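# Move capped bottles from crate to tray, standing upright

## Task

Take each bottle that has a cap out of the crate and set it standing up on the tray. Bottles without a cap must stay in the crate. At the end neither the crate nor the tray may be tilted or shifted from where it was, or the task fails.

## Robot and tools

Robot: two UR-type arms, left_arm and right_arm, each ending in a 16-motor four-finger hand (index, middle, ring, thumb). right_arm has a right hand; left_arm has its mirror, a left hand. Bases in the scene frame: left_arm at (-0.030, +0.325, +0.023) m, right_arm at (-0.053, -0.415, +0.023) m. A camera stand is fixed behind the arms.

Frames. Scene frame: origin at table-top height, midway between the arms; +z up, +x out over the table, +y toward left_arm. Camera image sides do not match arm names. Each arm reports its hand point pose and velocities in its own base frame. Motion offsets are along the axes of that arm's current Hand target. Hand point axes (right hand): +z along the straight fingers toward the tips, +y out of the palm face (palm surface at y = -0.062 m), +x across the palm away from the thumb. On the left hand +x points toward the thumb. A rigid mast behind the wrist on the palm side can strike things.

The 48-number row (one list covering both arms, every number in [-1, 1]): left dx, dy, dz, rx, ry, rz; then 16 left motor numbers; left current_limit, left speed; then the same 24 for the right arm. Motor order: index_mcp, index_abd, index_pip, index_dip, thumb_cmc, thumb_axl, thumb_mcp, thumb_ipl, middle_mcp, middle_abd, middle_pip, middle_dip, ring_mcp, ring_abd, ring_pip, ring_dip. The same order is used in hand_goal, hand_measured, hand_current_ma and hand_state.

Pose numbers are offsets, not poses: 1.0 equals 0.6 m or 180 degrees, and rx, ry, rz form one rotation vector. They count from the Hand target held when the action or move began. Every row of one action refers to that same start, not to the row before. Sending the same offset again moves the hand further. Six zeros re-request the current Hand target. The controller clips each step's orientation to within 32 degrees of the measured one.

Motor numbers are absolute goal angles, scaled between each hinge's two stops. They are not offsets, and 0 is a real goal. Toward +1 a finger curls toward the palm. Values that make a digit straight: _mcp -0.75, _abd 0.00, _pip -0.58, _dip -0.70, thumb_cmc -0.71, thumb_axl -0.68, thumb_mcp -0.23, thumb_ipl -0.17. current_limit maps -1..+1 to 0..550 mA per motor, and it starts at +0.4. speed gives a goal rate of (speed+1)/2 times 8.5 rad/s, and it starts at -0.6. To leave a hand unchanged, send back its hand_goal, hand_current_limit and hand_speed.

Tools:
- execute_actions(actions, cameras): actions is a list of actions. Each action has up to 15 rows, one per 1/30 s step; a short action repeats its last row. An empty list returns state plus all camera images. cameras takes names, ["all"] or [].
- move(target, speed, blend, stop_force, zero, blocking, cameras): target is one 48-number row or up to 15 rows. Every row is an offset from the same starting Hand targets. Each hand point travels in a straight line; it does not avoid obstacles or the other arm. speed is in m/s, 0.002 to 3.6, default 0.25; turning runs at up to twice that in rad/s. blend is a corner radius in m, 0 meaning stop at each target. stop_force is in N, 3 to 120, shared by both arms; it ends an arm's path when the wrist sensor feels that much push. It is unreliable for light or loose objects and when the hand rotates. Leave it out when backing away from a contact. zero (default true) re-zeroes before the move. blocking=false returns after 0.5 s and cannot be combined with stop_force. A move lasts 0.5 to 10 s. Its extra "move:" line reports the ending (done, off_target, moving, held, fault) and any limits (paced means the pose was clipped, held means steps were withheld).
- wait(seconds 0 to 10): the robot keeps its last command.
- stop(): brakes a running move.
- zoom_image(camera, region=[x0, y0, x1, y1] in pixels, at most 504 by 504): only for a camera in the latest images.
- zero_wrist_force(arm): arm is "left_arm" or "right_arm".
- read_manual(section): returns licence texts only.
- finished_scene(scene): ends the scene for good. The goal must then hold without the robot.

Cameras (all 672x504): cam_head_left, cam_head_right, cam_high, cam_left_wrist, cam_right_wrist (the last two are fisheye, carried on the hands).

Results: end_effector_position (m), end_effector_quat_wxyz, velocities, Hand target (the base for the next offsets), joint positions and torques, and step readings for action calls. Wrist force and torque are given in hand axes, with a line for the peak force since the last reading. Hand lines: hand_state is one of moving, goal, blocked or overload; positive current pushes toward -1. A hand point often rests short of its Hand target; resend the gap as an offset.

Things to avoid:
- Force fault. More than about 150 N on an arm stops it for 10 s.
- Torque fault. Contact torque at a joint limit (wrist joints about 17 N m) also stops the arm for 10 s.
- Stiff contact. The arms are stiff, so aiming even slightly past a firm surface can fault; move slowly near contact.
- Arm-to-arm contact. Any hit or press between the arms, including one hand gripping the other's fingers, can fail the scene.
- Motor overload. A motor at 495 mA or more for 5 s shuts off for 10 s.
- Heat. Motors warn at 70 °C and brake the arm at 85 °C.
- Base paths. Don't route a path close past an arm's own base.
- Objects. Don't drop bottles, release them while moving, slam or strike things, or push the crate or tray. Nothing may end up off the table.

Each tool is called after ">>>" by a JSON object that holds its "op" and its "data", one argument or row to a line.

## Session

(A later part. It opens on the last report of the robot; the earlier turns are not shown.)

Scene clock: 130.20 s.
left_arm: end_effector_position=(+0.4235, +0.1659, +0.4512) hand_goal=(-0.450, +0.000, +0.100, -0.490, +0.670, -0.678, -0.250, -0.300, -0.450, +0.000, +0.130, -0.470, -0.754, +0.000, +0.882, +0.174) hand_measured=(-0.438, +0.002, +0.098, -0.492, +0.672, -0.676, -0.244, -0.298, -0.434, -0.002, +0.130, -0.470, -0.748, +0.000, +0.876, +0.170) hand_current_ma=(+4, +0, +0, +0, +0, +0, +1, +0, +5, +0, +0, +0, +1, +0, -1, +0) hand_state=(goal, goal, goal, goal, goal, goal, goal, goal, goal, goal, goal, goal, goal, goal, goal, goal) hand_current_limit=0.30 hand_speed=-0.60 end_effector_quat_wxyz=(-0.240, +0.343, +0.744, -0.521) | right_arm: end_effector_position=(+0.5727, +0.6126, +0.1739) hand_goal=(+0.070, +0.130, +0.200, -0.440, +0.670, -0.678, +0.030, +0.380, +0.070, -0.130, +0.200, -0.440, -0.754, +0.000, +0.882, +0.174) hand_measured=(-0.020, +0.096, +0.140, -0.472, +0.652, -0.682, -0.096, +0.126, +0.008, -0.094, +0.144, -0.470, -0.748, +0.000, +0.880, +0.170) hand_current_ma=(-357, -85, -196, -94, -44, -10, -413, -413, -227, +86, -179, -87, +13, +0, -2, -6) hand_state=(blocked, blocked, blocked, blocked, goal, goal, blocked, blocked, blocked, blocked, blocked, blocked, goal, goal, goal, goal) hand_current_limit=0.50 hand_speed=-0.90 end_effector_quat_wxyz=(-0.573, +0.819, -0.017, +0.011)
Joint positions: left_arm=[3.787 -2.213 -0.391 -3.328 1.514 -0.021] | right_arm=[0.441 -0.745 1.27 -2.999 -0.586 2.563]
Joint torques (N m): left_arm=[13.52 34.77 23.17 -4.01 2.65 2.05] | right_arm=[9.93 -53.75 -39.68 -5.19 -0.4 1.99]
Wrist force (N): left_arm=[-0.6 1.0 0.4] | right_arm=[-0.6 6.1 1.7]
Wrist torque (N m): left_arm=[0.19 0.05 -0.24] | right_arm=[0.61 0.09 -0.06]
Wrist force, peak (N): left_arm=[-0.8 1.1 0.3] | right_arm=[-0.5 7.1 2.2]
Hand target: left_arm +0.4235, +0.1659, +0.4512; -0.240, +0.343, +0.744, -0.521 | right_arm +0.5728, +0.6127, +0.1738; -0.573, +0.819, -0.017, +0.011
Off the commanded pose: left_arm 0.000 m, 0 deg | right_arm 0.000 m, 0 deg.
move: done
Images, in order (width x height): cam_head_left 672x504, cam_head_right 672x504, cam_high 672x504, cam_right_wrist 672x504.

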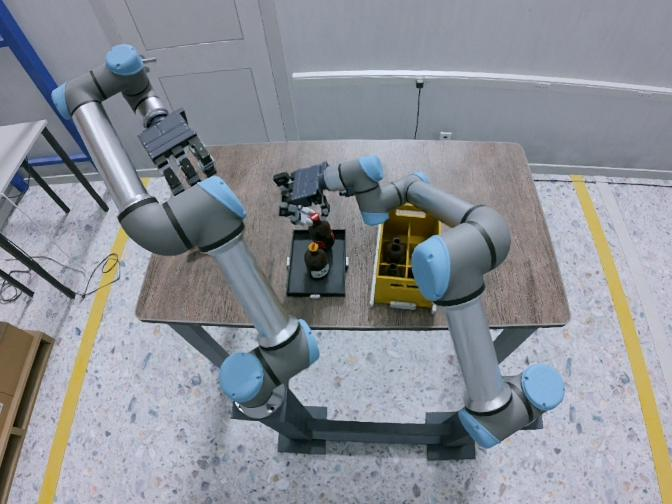

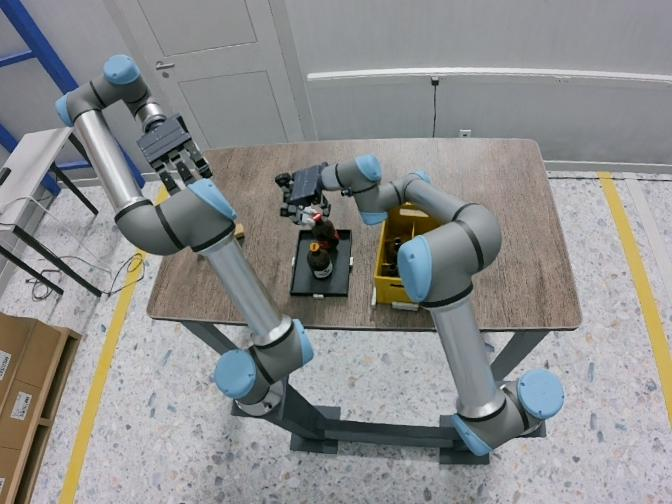

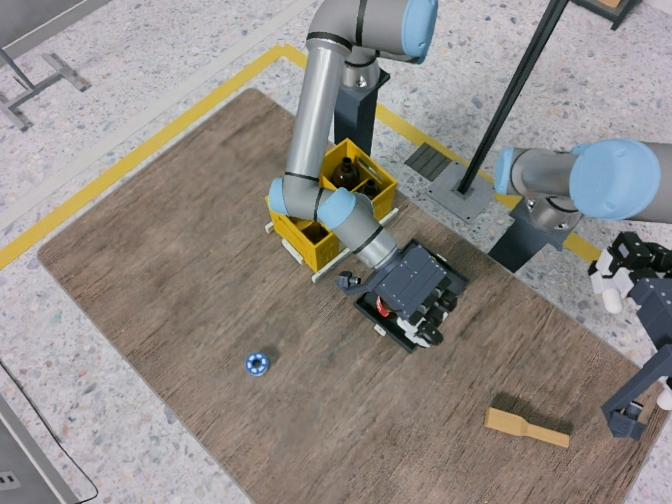

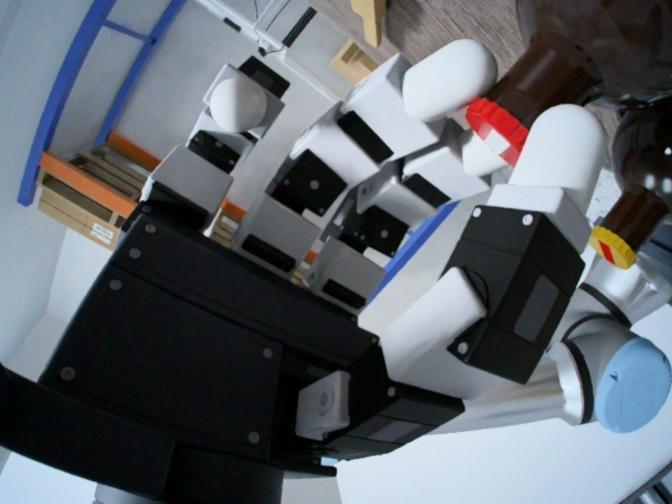

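>>> {"op": "move", "data": {
  "target": [0,0,0,0,0,0,-0.45,0.0,0.1,-0.49,0.671,-0.678,-0.25,-0.3,-0.45,0,0.13,-0.47,-0.753,0,0.883,0.174,0.3,-0.6, 0,0.055,0.02,0,0,0,0.07,0.13,0.2,-0.44,0.671,-0.678,0.03,0.38,0.07,-0.13,0.2,-0.44,-0.753,0,0.883,0.174,0.5,-0.9],
  "speed": 0.015,
  "stop_force": 3
}}

>>> {"op": "move", "data": {
  "target": [0,0,0,0,0,0,-0.45,0.0,0.1,-0.49,0.671,-0.678,-0.25,-0.3,-0.45,0,0.13,-0.47,-0.753,0,0.883,0.174,0.3,-0.6, 0,0.0125,0.0046,0,0,0,0.07,0.13,0.2,-0.44,0.671,-0.678,0.03,0.38,0.07,-0.13,0.2,-0.44,-0.753,0,0.883,0.174,0.5,-0.9],
  "speed": 0.008,
  "stop_force": 5,
  "cameras": ["cam_head_right"]
}}

>>> {"op": "zoom_image", "data": {
  "camera": "cam_head_right",
  "region": [260, 150, 410, 300]
}}

Scene clock: 133.00 s.
left_arm: end_effector_position=(+0.4235, +0.1659, +0.4512) hand_goal=(-0.450, +0.000, +0.100, -0.490, +0.670, -0.678, -0.250, -0.300, -0.450, +0.000, +0.130, -0.470, -0.754, +0.000, +0.882, +0.174) hand_measured=(-0.438, +0.002, +0.098, -0.492, +0.672, -0.676, -0.244, -0.298, -0.434, -0.002, +0.130, -0.470, -0.748, +0.000, +0.876, +0.170) hand_current_ma=(+4, +0, +0, +0, +0, +0, +1, +0, +5, +0, +0, +0, +1, +0, -1, +0) hand_state=(goal, goal, goal, goal, goal, goal, goal, goal, goal, goal, goal, goal, goal, goal, goal, goal) hand_current_limit=0.30 hand_speed=-0.60 end_effector_quat_wxyz=(-0.240, +0.343, +0.744, -0.521) | right_arm: end_effector_position=(+0.5728, +0.6127, +0.1586) hand_goal=(+0.070, +0.130, +0.200, -0.440, +0.670, -0.678, +0.030, +0.380, +0.070, -0.130, +0.200, -0.440, -0.754, +0.000, +0.882, +0.174) hand_measured=(-0.020, +0.096, +0.142, -0.470, +0.652, -0.682, -0.100, +0.134, +0.008, -0.094, +0.148, -0.468, -0.748, +0.000, +0.880, +0.170) hand_current_ma=(-357, -85, -191, -84, -44, -10, -413, -412, -227, +86, -169, -78, +13, +0, -2, -6) hand_state=(blocked, blocked, blocked, blocked, goal, goal, blocked, blocked, blocked, blocked, blocked, blocked, goal, goal, goal, goal) hand_current_limit=0.50 hand_speed=-0.90 end_effector_quat_wxyz=(-0.573, +0.819, -0.017, +0.011)
Joint positions: left_arm=[3.787 -2.213 -0.391 -3.328 1.514 -0.021] | right_arm=[0.441 -0.726 1.278 -3.027 -0.586 2.563]
Joint torques (N m): left_arm=[12.49 35.04 22.4 -3.93 2.6 1.91] | right_arm=[8.43 -69.07 -37.76 -0.08 -0.22 0.07]
Wrist force (N): left_arm=[-0.8 1.0 0.2] | right_arm=[-0.8 4.7 1.3]
Wrist torque (N m): left_arm=[0.19 0.07 -0.26] | right_arm=[0.54 0.10 -0.07]
Wrist force, peak (N): left_arm=[-0.6 1.3 0.3] | right_arm=[-0.5 6.2 1.8]
Hand target: left_arm +0.4235, +0.1659, +0.4512; -0.240, +0.343, +0.744, -0.521 | right_arm +0.5728, +0.6127, +0.1586; -0.573, +0.819, -0.017, +0.011 (not the last commanded pose)
Off the commanded pose: left_arm 0.000 m, 0 deg | right_arm 0.020 m, 0 deg.
move: contact (right_arm)

Scene clock: 134.53 s.
left_arm: end_effector_position=(+0.4235, +0.1659, +0.4512) hand_goal=(-0.450, +0.000, +0.100, -0.490, +0.670, -0.678, -0.250, -0.300, -0.450, +0.000, +0.130, -0.470, -0.754, +0.000, +0.882, +0.174) hand_measured=(-0.438, +0.002, +0.098, -0.492, +0.672, -0.676, -0.244, -0.298, -0.434, -0.002, +0.130, -0.470, -0.748, +0.000, +0.876, +0.170) hand_current_ma=(+4, +0, +0, +0, +0, +0, +1, +0, +5, +0, +0, +0, +1, +0, -1, +0) hand_state=(goal, goal, goal, goal, goal, goal, goal, goal, goal, goal, goal, goal, goal, goal, goal, goal) hand_current_limit=0.30 hand_speed=-0.60 end_effector_quat_wxyz=(-0.240, +0.343, +0.744, -0.521) | right_arm: end_effector_position=(+0.5729, +0.6127, +0.1578) hand_goal=(+0.070, +0.130, +0.200, -0.440, +0.670, -0.678, +0.030, +0.380, +0.070, -0.130, +0.200, -0.440, -0.754, +0.000, +0.882, +0.174) hand_measured=(-0.020, +0.096, +0.146, -0.466, +0.652, -0.682, -0.116, +0.154, +0.008, -0.094, +0.152, -0.464, -0.748, +0.000, +0.880, +0.170) hand_current_ma=(-357, -85, -170, -69, -44, -10, -413, -413, -227, +86, -147, -66, +13, +0, -2, -6) hand_state=(blocked, blocked, blocked, blocked, goal, goal, blocked, blocked, blocked, blocked, blocked, blocked, goal, goal, goal, goal) hand_current_limit=0.50 hand_speed=-0.90 end_effector_quat_wxyz=(-0.573, +0.819, -0.017, +0.011)
Joint positions: left_arm=[3.787 -2.213 -0.391 -3.328 1.514 -0.021] | right_arm=[0.441 -0.724 1.278 -3.029 -0.586 2.563]
Joint torques (N m): left_arm=[12.27 35.46 22.42 -4.06 2.37 1.91] | right_arm=[9 -69.07 -37.68 0.04 -0.01 0.47]
Wrist force (N): left_arm=[-0.7 1.2 0.2] | right_arm=[-0.4 3.2 1.0]
Wrist torque (N m): left_arm=[0.22 0.05 -0.25] | right_arm=[0.43 0.05 -0.04]
Wrist force, peak (N): left_arm=[-0.7 1.2 0.2] | right_arm=[-0.4 4.7 1.3]
Hand target: left_arm +0.4235, +0.1659, +0.4512; -0.240, +0.343, +0.744, -0.521 | right_arm +0.5729, +0.6127, +0.1578; -0.573, +0.819, -0.017, +0.011 (not the last commanded pose)
Off the commanded pose: left_arm 0.000 m, 0 deg | right_arm 0.007 m, 0 deg.
move: contact (right_arm)
Images, in order (width x height): cam_head_right 672x504.

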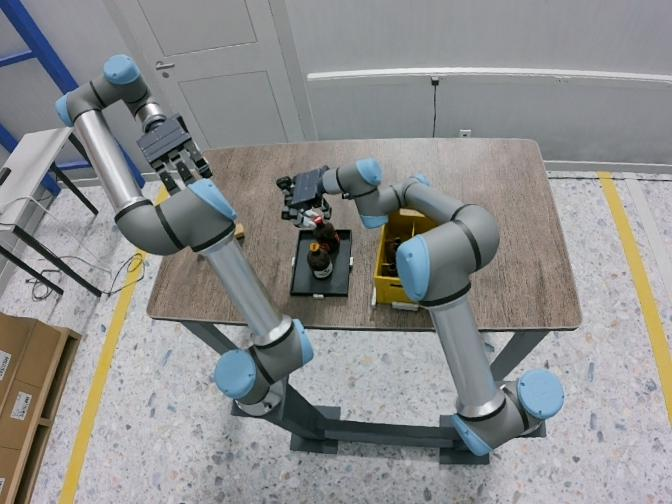

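Scaled by 3.360 from the camera's 672x504 image, which has a finer 960x720 frame.

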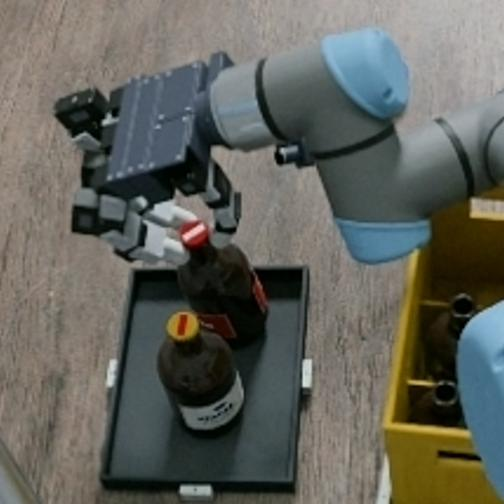

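>>> {"op": "move", "data": {
  "target": [0,0,0,0,0,0,-0.45,0.0,0.1,-0.49,0.671,-0.678,-0.25,-0.3,-0.45,0,0.13,-0.47,-0.753,0,0.883,0.174,0.3,-0.6, 0,0.0047,0.0017,0,0,0,0.07,0.13,0.2,-0.44,0.671,-0.678,0.03,0.38,0.07,-0.13,0.2,-0.44,-0.753,0,0.883,0.174,0.5,-0.9],
  "speed": 0.005,
  "cameras": []
}}

Scene clock: 135.80 s.
left_arm: end_effector_position=(+0.4235, +0.1659, +0.4512) hand_goal=(-0.450, +0.000, +0.100, -0.490, +0.670, -0.678, -0.250, -0.300, -0.450, +0.000, +0.130, -0.470, -0.754, +0.000, +0.882, +0.174) hand_measured=(-0.438, +0.002, +0.098, -0.492, +0.672, -0.676, -0.244, -0.298, -0.434, -0.002, +0.130, -0.470, -0.748, +0.000, +0.876, +0.170) hand_current_ma=(+4, +0, +0, +0, +0, +0, +1, +0, +5, +0, +0, +0, +1, +0, -1, +0) hand_state=(goal, goal, goal, goal, goal, goal, goal, goal, goal, goal, goal, goal, goal, goal, goal, goal) hand_current_limit=0.30 hand_speed=-0.60 end_effector_quat_wxyz=(-0.240, +0.343, +0.744, -0.521) | right_arm: end_effector_position=(+0.5729, +0.6127, +0.1548) hand_goal=(+0.070, +0.130, +0.200, -0.440, +0.670, -0.678, +0.030, +0.380, +0.070, -0.130, +0.200, -0.440, -0.754, +0.000, +0.882, +0.174) hand_measured=(-0.020, +0.098, +0.166, -0.452, +0.654, -0.682, -0.170, +0.232, +0.008, -0.094, +0.172, -0.450, -0.748, +0.000, +0.880, +0.170) hand_current_ma=(-357, -80, -97, -25, -42, -10, -413, -411, -226, +86, -74, -23, +13, +0, -2, -6) hand_state=(blocked, blocked, blocked, goal, goal, goal, blocked, blocked, blocked, blocked, blocked, goal, goal, goal, goal, goal) hand_current_limit=0.50 hand_speed=-0.90 end_effector_quat_wxyz=(-0.573, +0.819, -0.017, +0.011)
Joint positions: left_arm=[3.787 -2.213 -0.391 -3.328 1.514 -0.021] | right_arm=[0.441 -0.721 1.28 -3.034 -0.586 2.563]
Joint torques (N m): left_arm=[11.71 35.27 23.54 -3.88 2.29 1.78] | right_arm=[6.48 -46.91 -5.51 -4.9 0.44 -0.07]
Wrist force (N): left_arm=[-0.7 0.9 0.4] | right_arm=[-0.2 -0.9 -1.4]
Wrist torque (N m): left_arm=[0.18 0.05 -0.25] | right_arm=[0.27 0.04 -0.03]
Wrist force, peak (N): left_arm=[-0.7 1.2 0.2] | right_arm=[-0.2 3.6 0.8]
Hand target: left_arm +0.4235, +0.1659, +0.4512; -0.240, +0.343, +0.744, -0.521 | right_arm +0.5729, +0.6127, +0.1548; -0.573, +0.819, -0.017, +0.011
Off the commanded pose: left_arm 0.000 m, 0 deg | right_arm 0.000 m, 0 deg.
move: done
No camera images: "cameras" was empty.

>>> {"op": "move", "data": {
  "target": [0,0,0,0,0,0,-0.45,0.0,0.1,-0.49,0.671,-0.678,-0.25,-0.3,-0.45,0,0.13,-0.47,-0.753,0,0.883,0.174,0.3,-0.6, 0,0,0,0,0,0,-0.04,0.09,0.16,-0.46,0.655,-0.68,-0.18,0.17,-0.01,-0.09,0.165,-0.46,-0.753,0,0.883,0.174,0.3,-0.93],
  "speed": 0.01
}}

>>> {"op": "move", "data": {
  "target": [0,0,0,0,0,0,-0.45,0.0,0.1,-0.49,0.671,-0.678,-0.25,-0.3,-0.45,0,0.13,-0.47,-0.753,0,0.883,0.174,0.3,-0.6, 0,0,0,0,0,0,-0.04,0.09,0.16,-0.46,0.655,-0.68,-0.2,-0.3,-0.01,-0.09,0.165,-0.46,-0.753,0,0.883,0.174,0.3,-0.9],
  "speed": 0.01
}}

>>> {"op": "move", "data": {
  "target": [0,0,0,0,0,0,-0.45,0.0,0.1,-0.49,0.671,-0.678,-0.25,-0.3,-0.45,0,0.13,-0.47,-0.753,0,0.883,0.174,0.3,-0.6, 0,0,0,0,0,0,-0.45,0.0,0.16,-0.46,0.655,-0.68,-0.25,-0.3,-0.45,0,0.165,-0.46,-0.753,0,0.883,0.174,0.3,-0.8],
  "speed": 0.01,
  "cameras": ["cam_head_right","cam_head_left","cam_right_wrist"]
}}

>>> {"op": "zoom_image", "data": {
  "camera": "cam_head_right",
  "region": [260, 150, 410, 300]
}}

Scene clock: 137.20 s.
left_arm: end_effector_position=(+0.4235, +0.1659, +0.4512) hand_goal=(-0.450, +0.000, +0.100, -0.490, +0.670, -0.678, -0.250, -0.300, -0.450, +0.000, +0.130, -0.470, -0.754, +0.000, +0.882, +0.174) hand_measured=(-0.438, +0.002, +0.098, -0.492, +0.672, -0.676, -0.244, -0.298, -0.434, -0.002, +0.130, -0.470, -0.748, +0.000, +0.876, +0.170) hand_current_ma=(+4, +0, +0, +0, +0, +0, +1, +0, +5, +0, +0, +0, +1, +0, -1, +0) hand_state=(goal, goal, goal, goal, goal, goal, goal, goal, goal, goal, goal, goal, goal, goal, goal, goal) hand_current_limit=0.30 hand_speed=-0.60 end_effector_quat_wxyz=(-0.240, +0.343, +0.744, -0.521) | right_arm: end_effector_position=(+0.5729, +0.6127, +0.1548) hand_goal=(-0.040, +0.090, +0.160, -0.460, +0.654, -0.680, -0.180, +0.170, -0.010, -0.090, +0.164, -0.460, -0.754, +0.000, +0.882, +0.174) hand_measured=(-0.032, +0.086, +0.156, -0.460, +0.654, -0.682, -0.190, +0.166, -0.004, -0.086, +0.164, -0.458, -0.748, +0.000, +0.880, +0.170) hand_current_ma=(+16, -6, -6, +1, -1, -3, -33, -8, +11, +6, +0, +4, +13, +0, -2, -6) hand_state=(goal, goal, goal, goal, goal, goal, goal, goal, goal, goal, goal, goal, goal, goal, goal, goal) hand_current_limit=0.30 hand_speed=-0.93 end_effector_quat_wxyz=(-0.573, +0.819, -0.017, +0.011)
Joint positions: left_arm=[3.787 -2.213 -0.391 -3.328 1.514 -0.021] | right_arm=[0.441 -0.721 1.28 -3.034 -0.586 2.563]
Joint torques (N m): left_arm=[11.99 34.89 23.89 -3.74 2.43 1.75] | right_arm=[3.4 -50.44 -8.29 -4.36 1.3 -0.06]
Wrist force (N): left_arm=[-0.5 1.1 0.2] | right_arm=[-0.5 0.3 -1.2]
Wrist torque (N m): left_arm=[0.21 0.03 -0.24] | right_arm=[0.23 0.07 -0.04]
Wrist force, peak (N): left_arm=[-0.8 1.3 0.1] | right_arm=[-0.9 -0.7 -1.6]
Hand target: left_arm +0.4235, +0.1659, +0.4512; -0.240, +0.343, +0.744, -0.521 | right_arm +0.5729, +0.6127, +0.1548; -0.573, +0.819, -0.017, +0.011
Off the commanded pose: left_arm 0.000 m, 0 deg | right_arm 0.000 m, 0 deg.
move: done

Scene clock: 139.23 s.
left_arm: end_effector_position=(+0.4235, +0.1659, +0.4512) hand_goal=(-0.450, +0.000, +0.100, -0.490, +0.670, -0.678, -0.250, -0.300, -0.450, +0.000, +0.130, -0.470, -0.754, +0.000, +0.882, +0.174) hand_measured=(-0.438, +0.002, +0.098, -0.492, +0.672, -0.676, -0.244, -0.298, -0.434, -0.002, +0.130, -0.470, -0.748, +0.000, +0.876, +0.170) hand_current_ma=(+4, +0, +0, +0, +0, +0, +1, +0, +5, +0, +0, +0, +1, +0, -1, +0) hand_state=(goal, goal, goal, goal, goal, goal, goal, goal, goal, goal, goal, goal, goal, goal, goal, goal) hand_current_limit=0.30 hand_speed=-0.60 end_effector_quat_wxyz=(-0.240, +0.343, +0.744, -0.521) | right_arm: end_effector_position=(+0.5729, +0.6127, +0.1548) hand_goal=(-0.040, +0.090, +0.160, -0.460, +0.654, -0.680, -0.200, -0.300, -0.010, -0.090, +0.164, -0.460, -0.754, +0.000, +0.882, +0.174) hand_measured=(-0.032, +0.086, +0.156, -0.460, +0.650, -0.682, -0.200, -0.296, -0.004, -0.086, +0.164, -0.458, -0.748, +0.000, +0.880, +0.170) hand_current_ma=(+16, -6, -6, +1, -6, -3, -1, +7, +11, +6, +0, +4, +13, +0, -2, -6) hand_state=(goal, goal, goal, goal, goal, goal, goal, goal, goal, goal, goal, goal, goal, goal, goal, goal) hand_current_limit=0.30 hand_speed=-0.90 end_effector_quat_wxyz=(-0.573, +0.819, -0.017, +0.011)
Joint positions: left_arm=[3.787 -2.213 -0.391 -3.328 1.514 -0.021] | right_arm=[0.441 -0.721 1.28 -3.034 -0.586 2.563]
Joint torques (N m): left_arm=[11.2 34.55 22.83 -3.96 2.21 1.74] | right_arm=[-0.31 -56.94 -13.91 -4.46 2.27 0.11]
Wrist force (N): left_arm=[-0.6 0.9 0.3] | right_arm=[-0.5 0.6 -0.1]
Wrist torque (N m): left_arm=[0.16 0.05 -0.24] | right_arm=[0.29 0.07 -0.04]
Wrist force, peak (N): left_arm=[-0.8 1.2 0.3] | right_arm=[-0.7 0.2 -1.5]
Hand target: left_arm +0.4235, +0.1659, +0.4512; -0.240, +0.343, +0.744, -0.521 | right_arm +0.5729, +0.6127, +0.1548; -0.573, +0.819, -0.017, +0.011
Off the commanded pose: left_arm 0.000 m, 0 deg | right_arm 0.000 m, 0 deg.
move: done

Scene clock: 140.17 s.
left_arm: end_effector_position=(+0.4235, +0.1659, +0.4512) hand_goal=(-0.450, +0.000, +0.100, -0.490, +0.670, -0.678, -0.250, -0.300, -0.450, +0.000, +0.130, -0.470, -0.754, +0.000, +0.882, +0.174) hand_measured=(-0.438, +0.002, +0.098, -0.492, +0.672, -0.676, -0.244, -0.298, -0.434, -0.002, +0.130, -0.470, -0.748, +0.000, +0.876, +0.170) hand_current_ma=(+4, +0, +0, +0, +0, +0, +1, +0, +5, +0, +0, +0, +1, +0, -1, +0) hand_state=(goal, goal, goal, goal, goal, goal, goal, goal, goal, goal, goal, goal, goal, goal, goal, goal) hand_current_limit=0.30 hand_speed=-0.60 end_effector_quat_wxyz=(-0.240, +0.343, +0.744, -0.521) | right_arm: end_effector_position=(+0.5729, +0.6127, +0.1548) hand_goal=(-0.450, +0.000, +0.160, -0.460, +0.654, -0.680, -0.250, -0.300, -0.450, +0.000, +0.164, -0.460, -0.754, +0.000, +0.882, +0.174) hand_measured=(-0.434, +0.004, +0.158, -0.460, +0.650, -0.682, -0.244, -0.296, -0.436, -0.004, +0.164, -0.458, -0.748, +0.000, +0.880, +0.170) hand_current_ma=(+43, +4, -4, +1, -6, -3, +17, +7, +35, -4, +0, +4, +13, +0, -2, -6) hand_state=(goal, goal, goal, goal, goal, goal, goal, goal, goal, goal, goal, goal, goal, goal, goal, goal) hand_current_limit=0.30 hand_speed=-0.80 end_effector_quat_wxyz=(-0.573, +0.819, -0.017, +0.011)
Joint positions: left_arm=[3.787 -2.213 -0.391 -3.328 1.514 -0.021] | right_arm=[0.441 -0.721 1.28 -3.034 -0.586 2.563]
Joint torques (N m): left_arm=[11.68 34.89 22.36 -4.03 2.42 1.68] | right_arm=[-2.98 -61.82 -16.67 -4.13 2.83 -0.01]
Wrist force (N): left_arm=[-0.7 0.8 0.1] | right_arm=[-0.5 0.5 0.0]
Wrist torque (N m): left_arm=[0.19 0.05 -0.25] | right_arm=[0.23 0.07 -0.04]
Wrist force, peak (N): left_arm=[-0.8 1.2 0.3] | right_arm=[-0.6 0.5 0.0]
Hand target: left_arm +0.4235, +0.1659, +0.4512; -0.240, +0.343, +0.744, -0.521 | right_arm +0.5729, +0.6127, +0.1548; -0.573, +0.819, -0.017, +0.011
Off the commanded pose: left_arm 0.000 m, 0 deg | right_arm 0.000 m, 0 deg.
move: done
Images, in order (width x height): cam_head_left 672x504, cam_head_right 672x504, cam_right_wrist 672x504.

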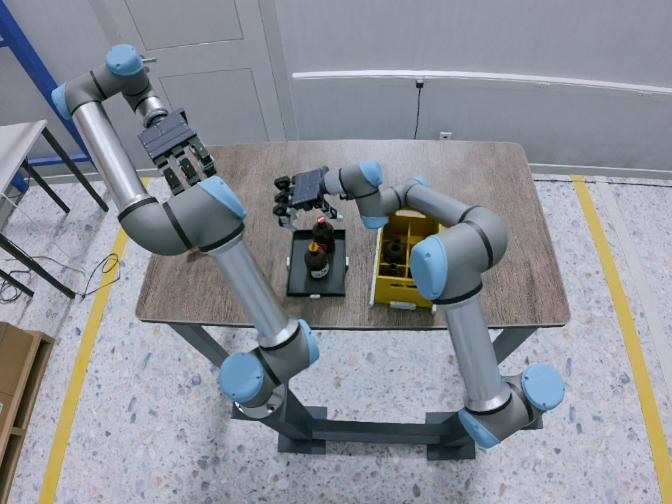

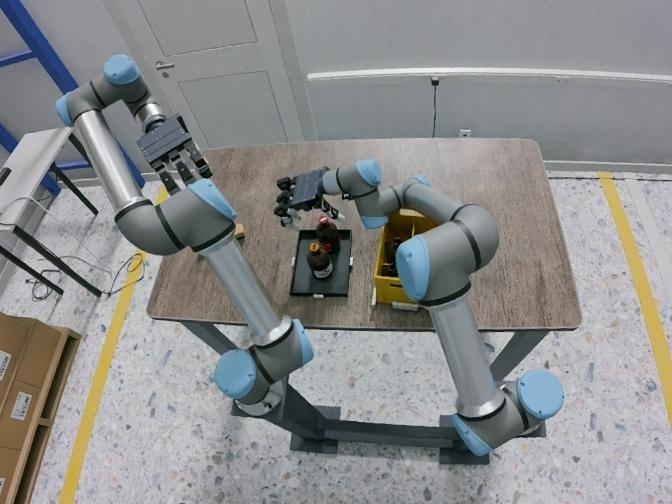

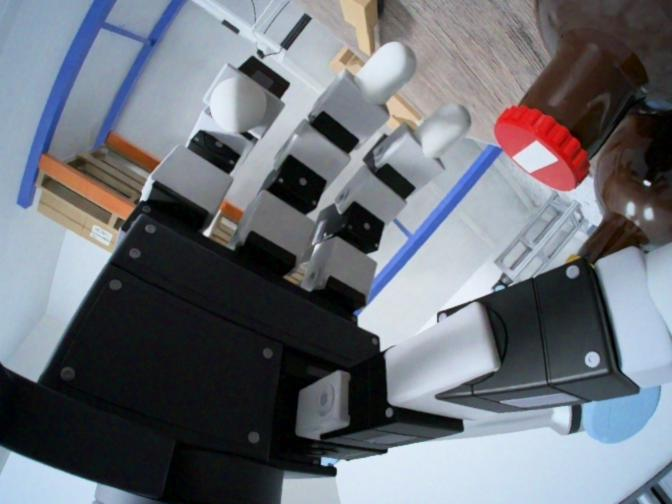

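Scaled by 3.360 from the camera's 672x504 image, which has a finer 960x720 frame.

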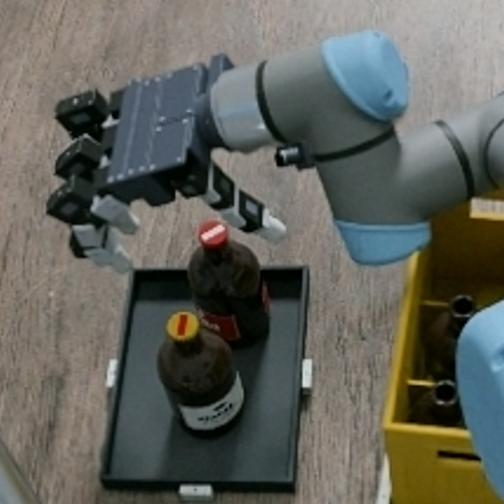

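>>> {"op": "move", "data": {
  "target": [
    [0,0,0,0,0,0,-0.45,0.0,0.1,-0.49,0.671,-0.678,-0.25,-0.3,-0.45,0,0.13,-0.47,-0.753,0,0.883,0.174,0.3,-0.6, 0,-0.3133,-0.114,0,0,0,-0.45,0.0,0.16,-0.46,0.655,-0.68,-0.25,-0.3,-0.45,0,0.165,-0.46,-0.753,0,0.883,0.174,0.3,-0.8],
    [0,0,0,0,0,0,-0.45,0.0,0.1,-0.49,0.671,-0.678,-0.25,-0.3,-0.45,0,0.13,-0.47,-0.753,0,0.883,0.174,0.3,-0.6, -0.2258,-0.076,-0.6292,0,0.261,0.095,-0.205,0.13,0.153,-0.478,0.671,-0.678,0.056,-0.276,-0.205,-0.13,0.153,-0.478,-0.753,0,0.883,0.174,0.3,-0.5]
  ],
  "speed": [0.12,0.25],
  "cameras": ["all"]
}}

>>> {"op": "zoom_image", "data": {
  "camera": "cam_head_left",
  "region": [260, 190, 410, 310]
}}

Scene clock: 148.17 s.
left_arm: end_effector_position=(+0.4235, +0.1659, +0.4512) hand_goal=(-0.450, +0.000, +0.100, -0.490, +0.670, -0.678, -0.250, -0.300, -0.450, +0.000, +0.130, -0.470, -0.754, +0.000, +0.882, +0.174) hand_measured=(-0.438, +0.002, +0.098, -0.492, +0.672, -0.676, -0.244, -0.298, -0.434, -0.002, +0.130, -0.470, -0.748, +0.000, +0.876, +0.170) hand_current_ma=(+4, +0, +0, +0, +0, +0, +1, +0, +5, +0, +0, +0, +1, +0, -1, +0) hand_state=(goal, goal, goal, goal, goal, goal, goal, goal, goal, goal, goal, goal, goal, goal, goal, goal) hand_current_limit=0.30 hand_speed=-0.60 end_effector_quat_wxyz=(-0.240, +0.343, +0.744, -0.521) | right_arm: end_effector_position=(+0.4240, +0.2793, +0.3269) hand_goal=(-0.206, +0.130, +0.152, -0.478, +0.670, -0.678, +0.056, -0.276, -0.206, -0.130, +0.152, -0.478, -0.754, +0.000, +0.882, +0.174) hand_measured=(-0.206, +0.122, +0.154, -0.476, +0.666, -0.680, +0.054, -0.278, -0.204, -0.122, +0.154, -0.476, -0.748, +0.000, +0.880, +0.170) hand_current_ma=(+1, -13, +3, +4, -6, -5, -5, -3, +5, +13, +3, +5, +13, +0, -2, -6) hand_state=(goal, goal, goal, goal, goal, goal, goal, goal, goal, goal, goal, goal, goal, goal, goal, goal) hand_current_limit=0.30 hand_speed=-0.50 end_effector_quat_wxyz=(-0.515, +0.735, -0.361, +0.252)
Joint positions: left_arm=[3.787 -2.213 -0.391 -3.328 1.514 -0.021] | right_arm=[0.047 -1.785 2.272 -3.209 -1.002 2.907]
Joint torques (N m): left_arm=[9.16 36.04 22.21 -3.68 2.32 1.46] | right_arm=[-8.36 -22.21 -8.73 0.33 2.38 -0.49]
Wrist force (N): left_arm=[-0.4 1.0 0.2] | right_arm=[-0.3 0.4 0.1]
Wrist torque (N m): left_arm=[0.20 0.02 -0.23] | right_arm=[0.21 0.04 -0.03]
Wrist force, peak (N): left_arm=[-0.8 1.2 0.4] | right_arm=[-0.4 0.7 -0.9]
Hand target: left_arm +0.4235, +0.1659, +0.4512; -0.240, +0.343, +0.744, -0.521 | right_arm +0.4240, +0.2793, +0.3269; -0.515, +0.735, -0.361, +0.252
Off the commanded pose: left_arm 0.000 m, 0 deg | right_arm 0.000 m, 0 deg.
move: done

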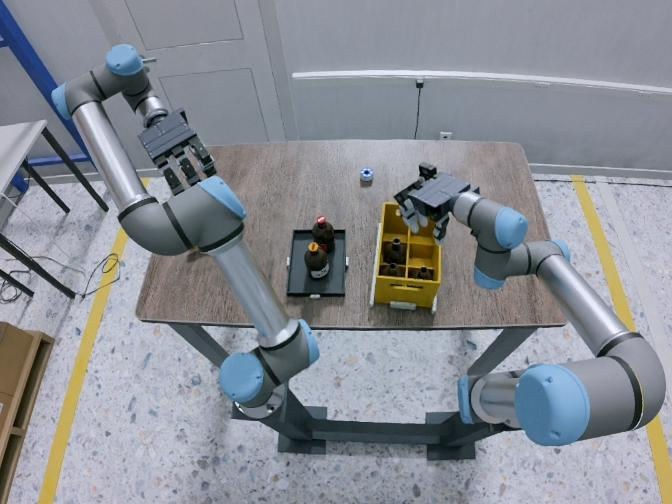

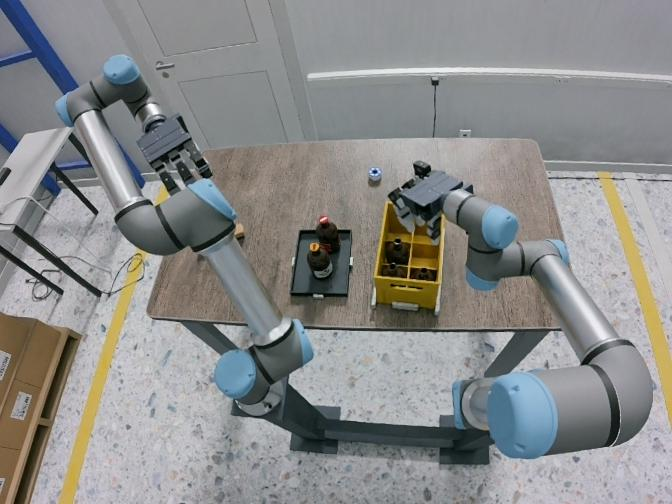

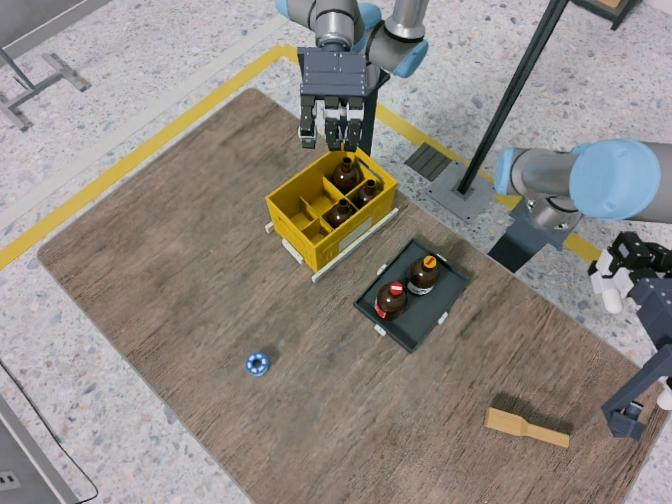

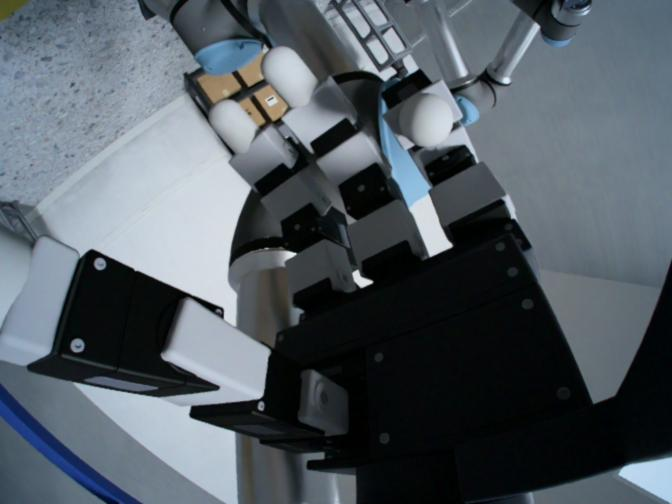

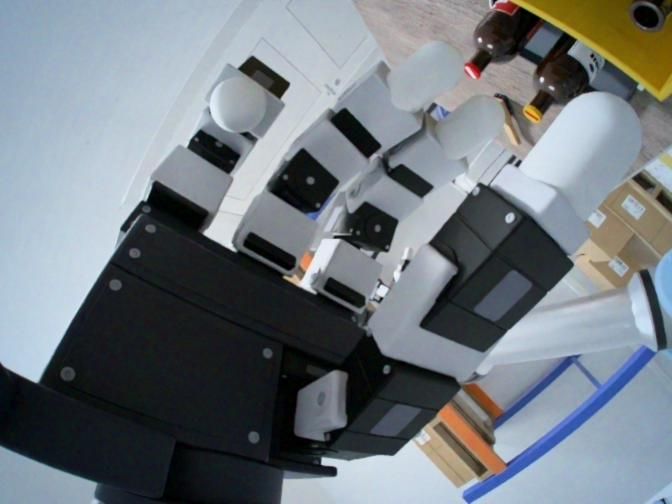

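Scaled by 3.360 from the camera's 672x504 image, which has a finer 960x720 frame.

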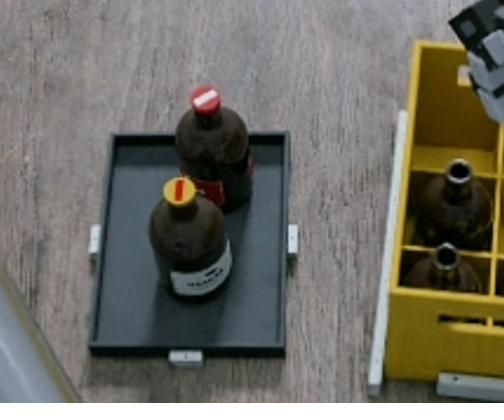

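>>> {"op": "finished_scene", "data": {
  "scene": 1
}}

The scene is finished: the task was done.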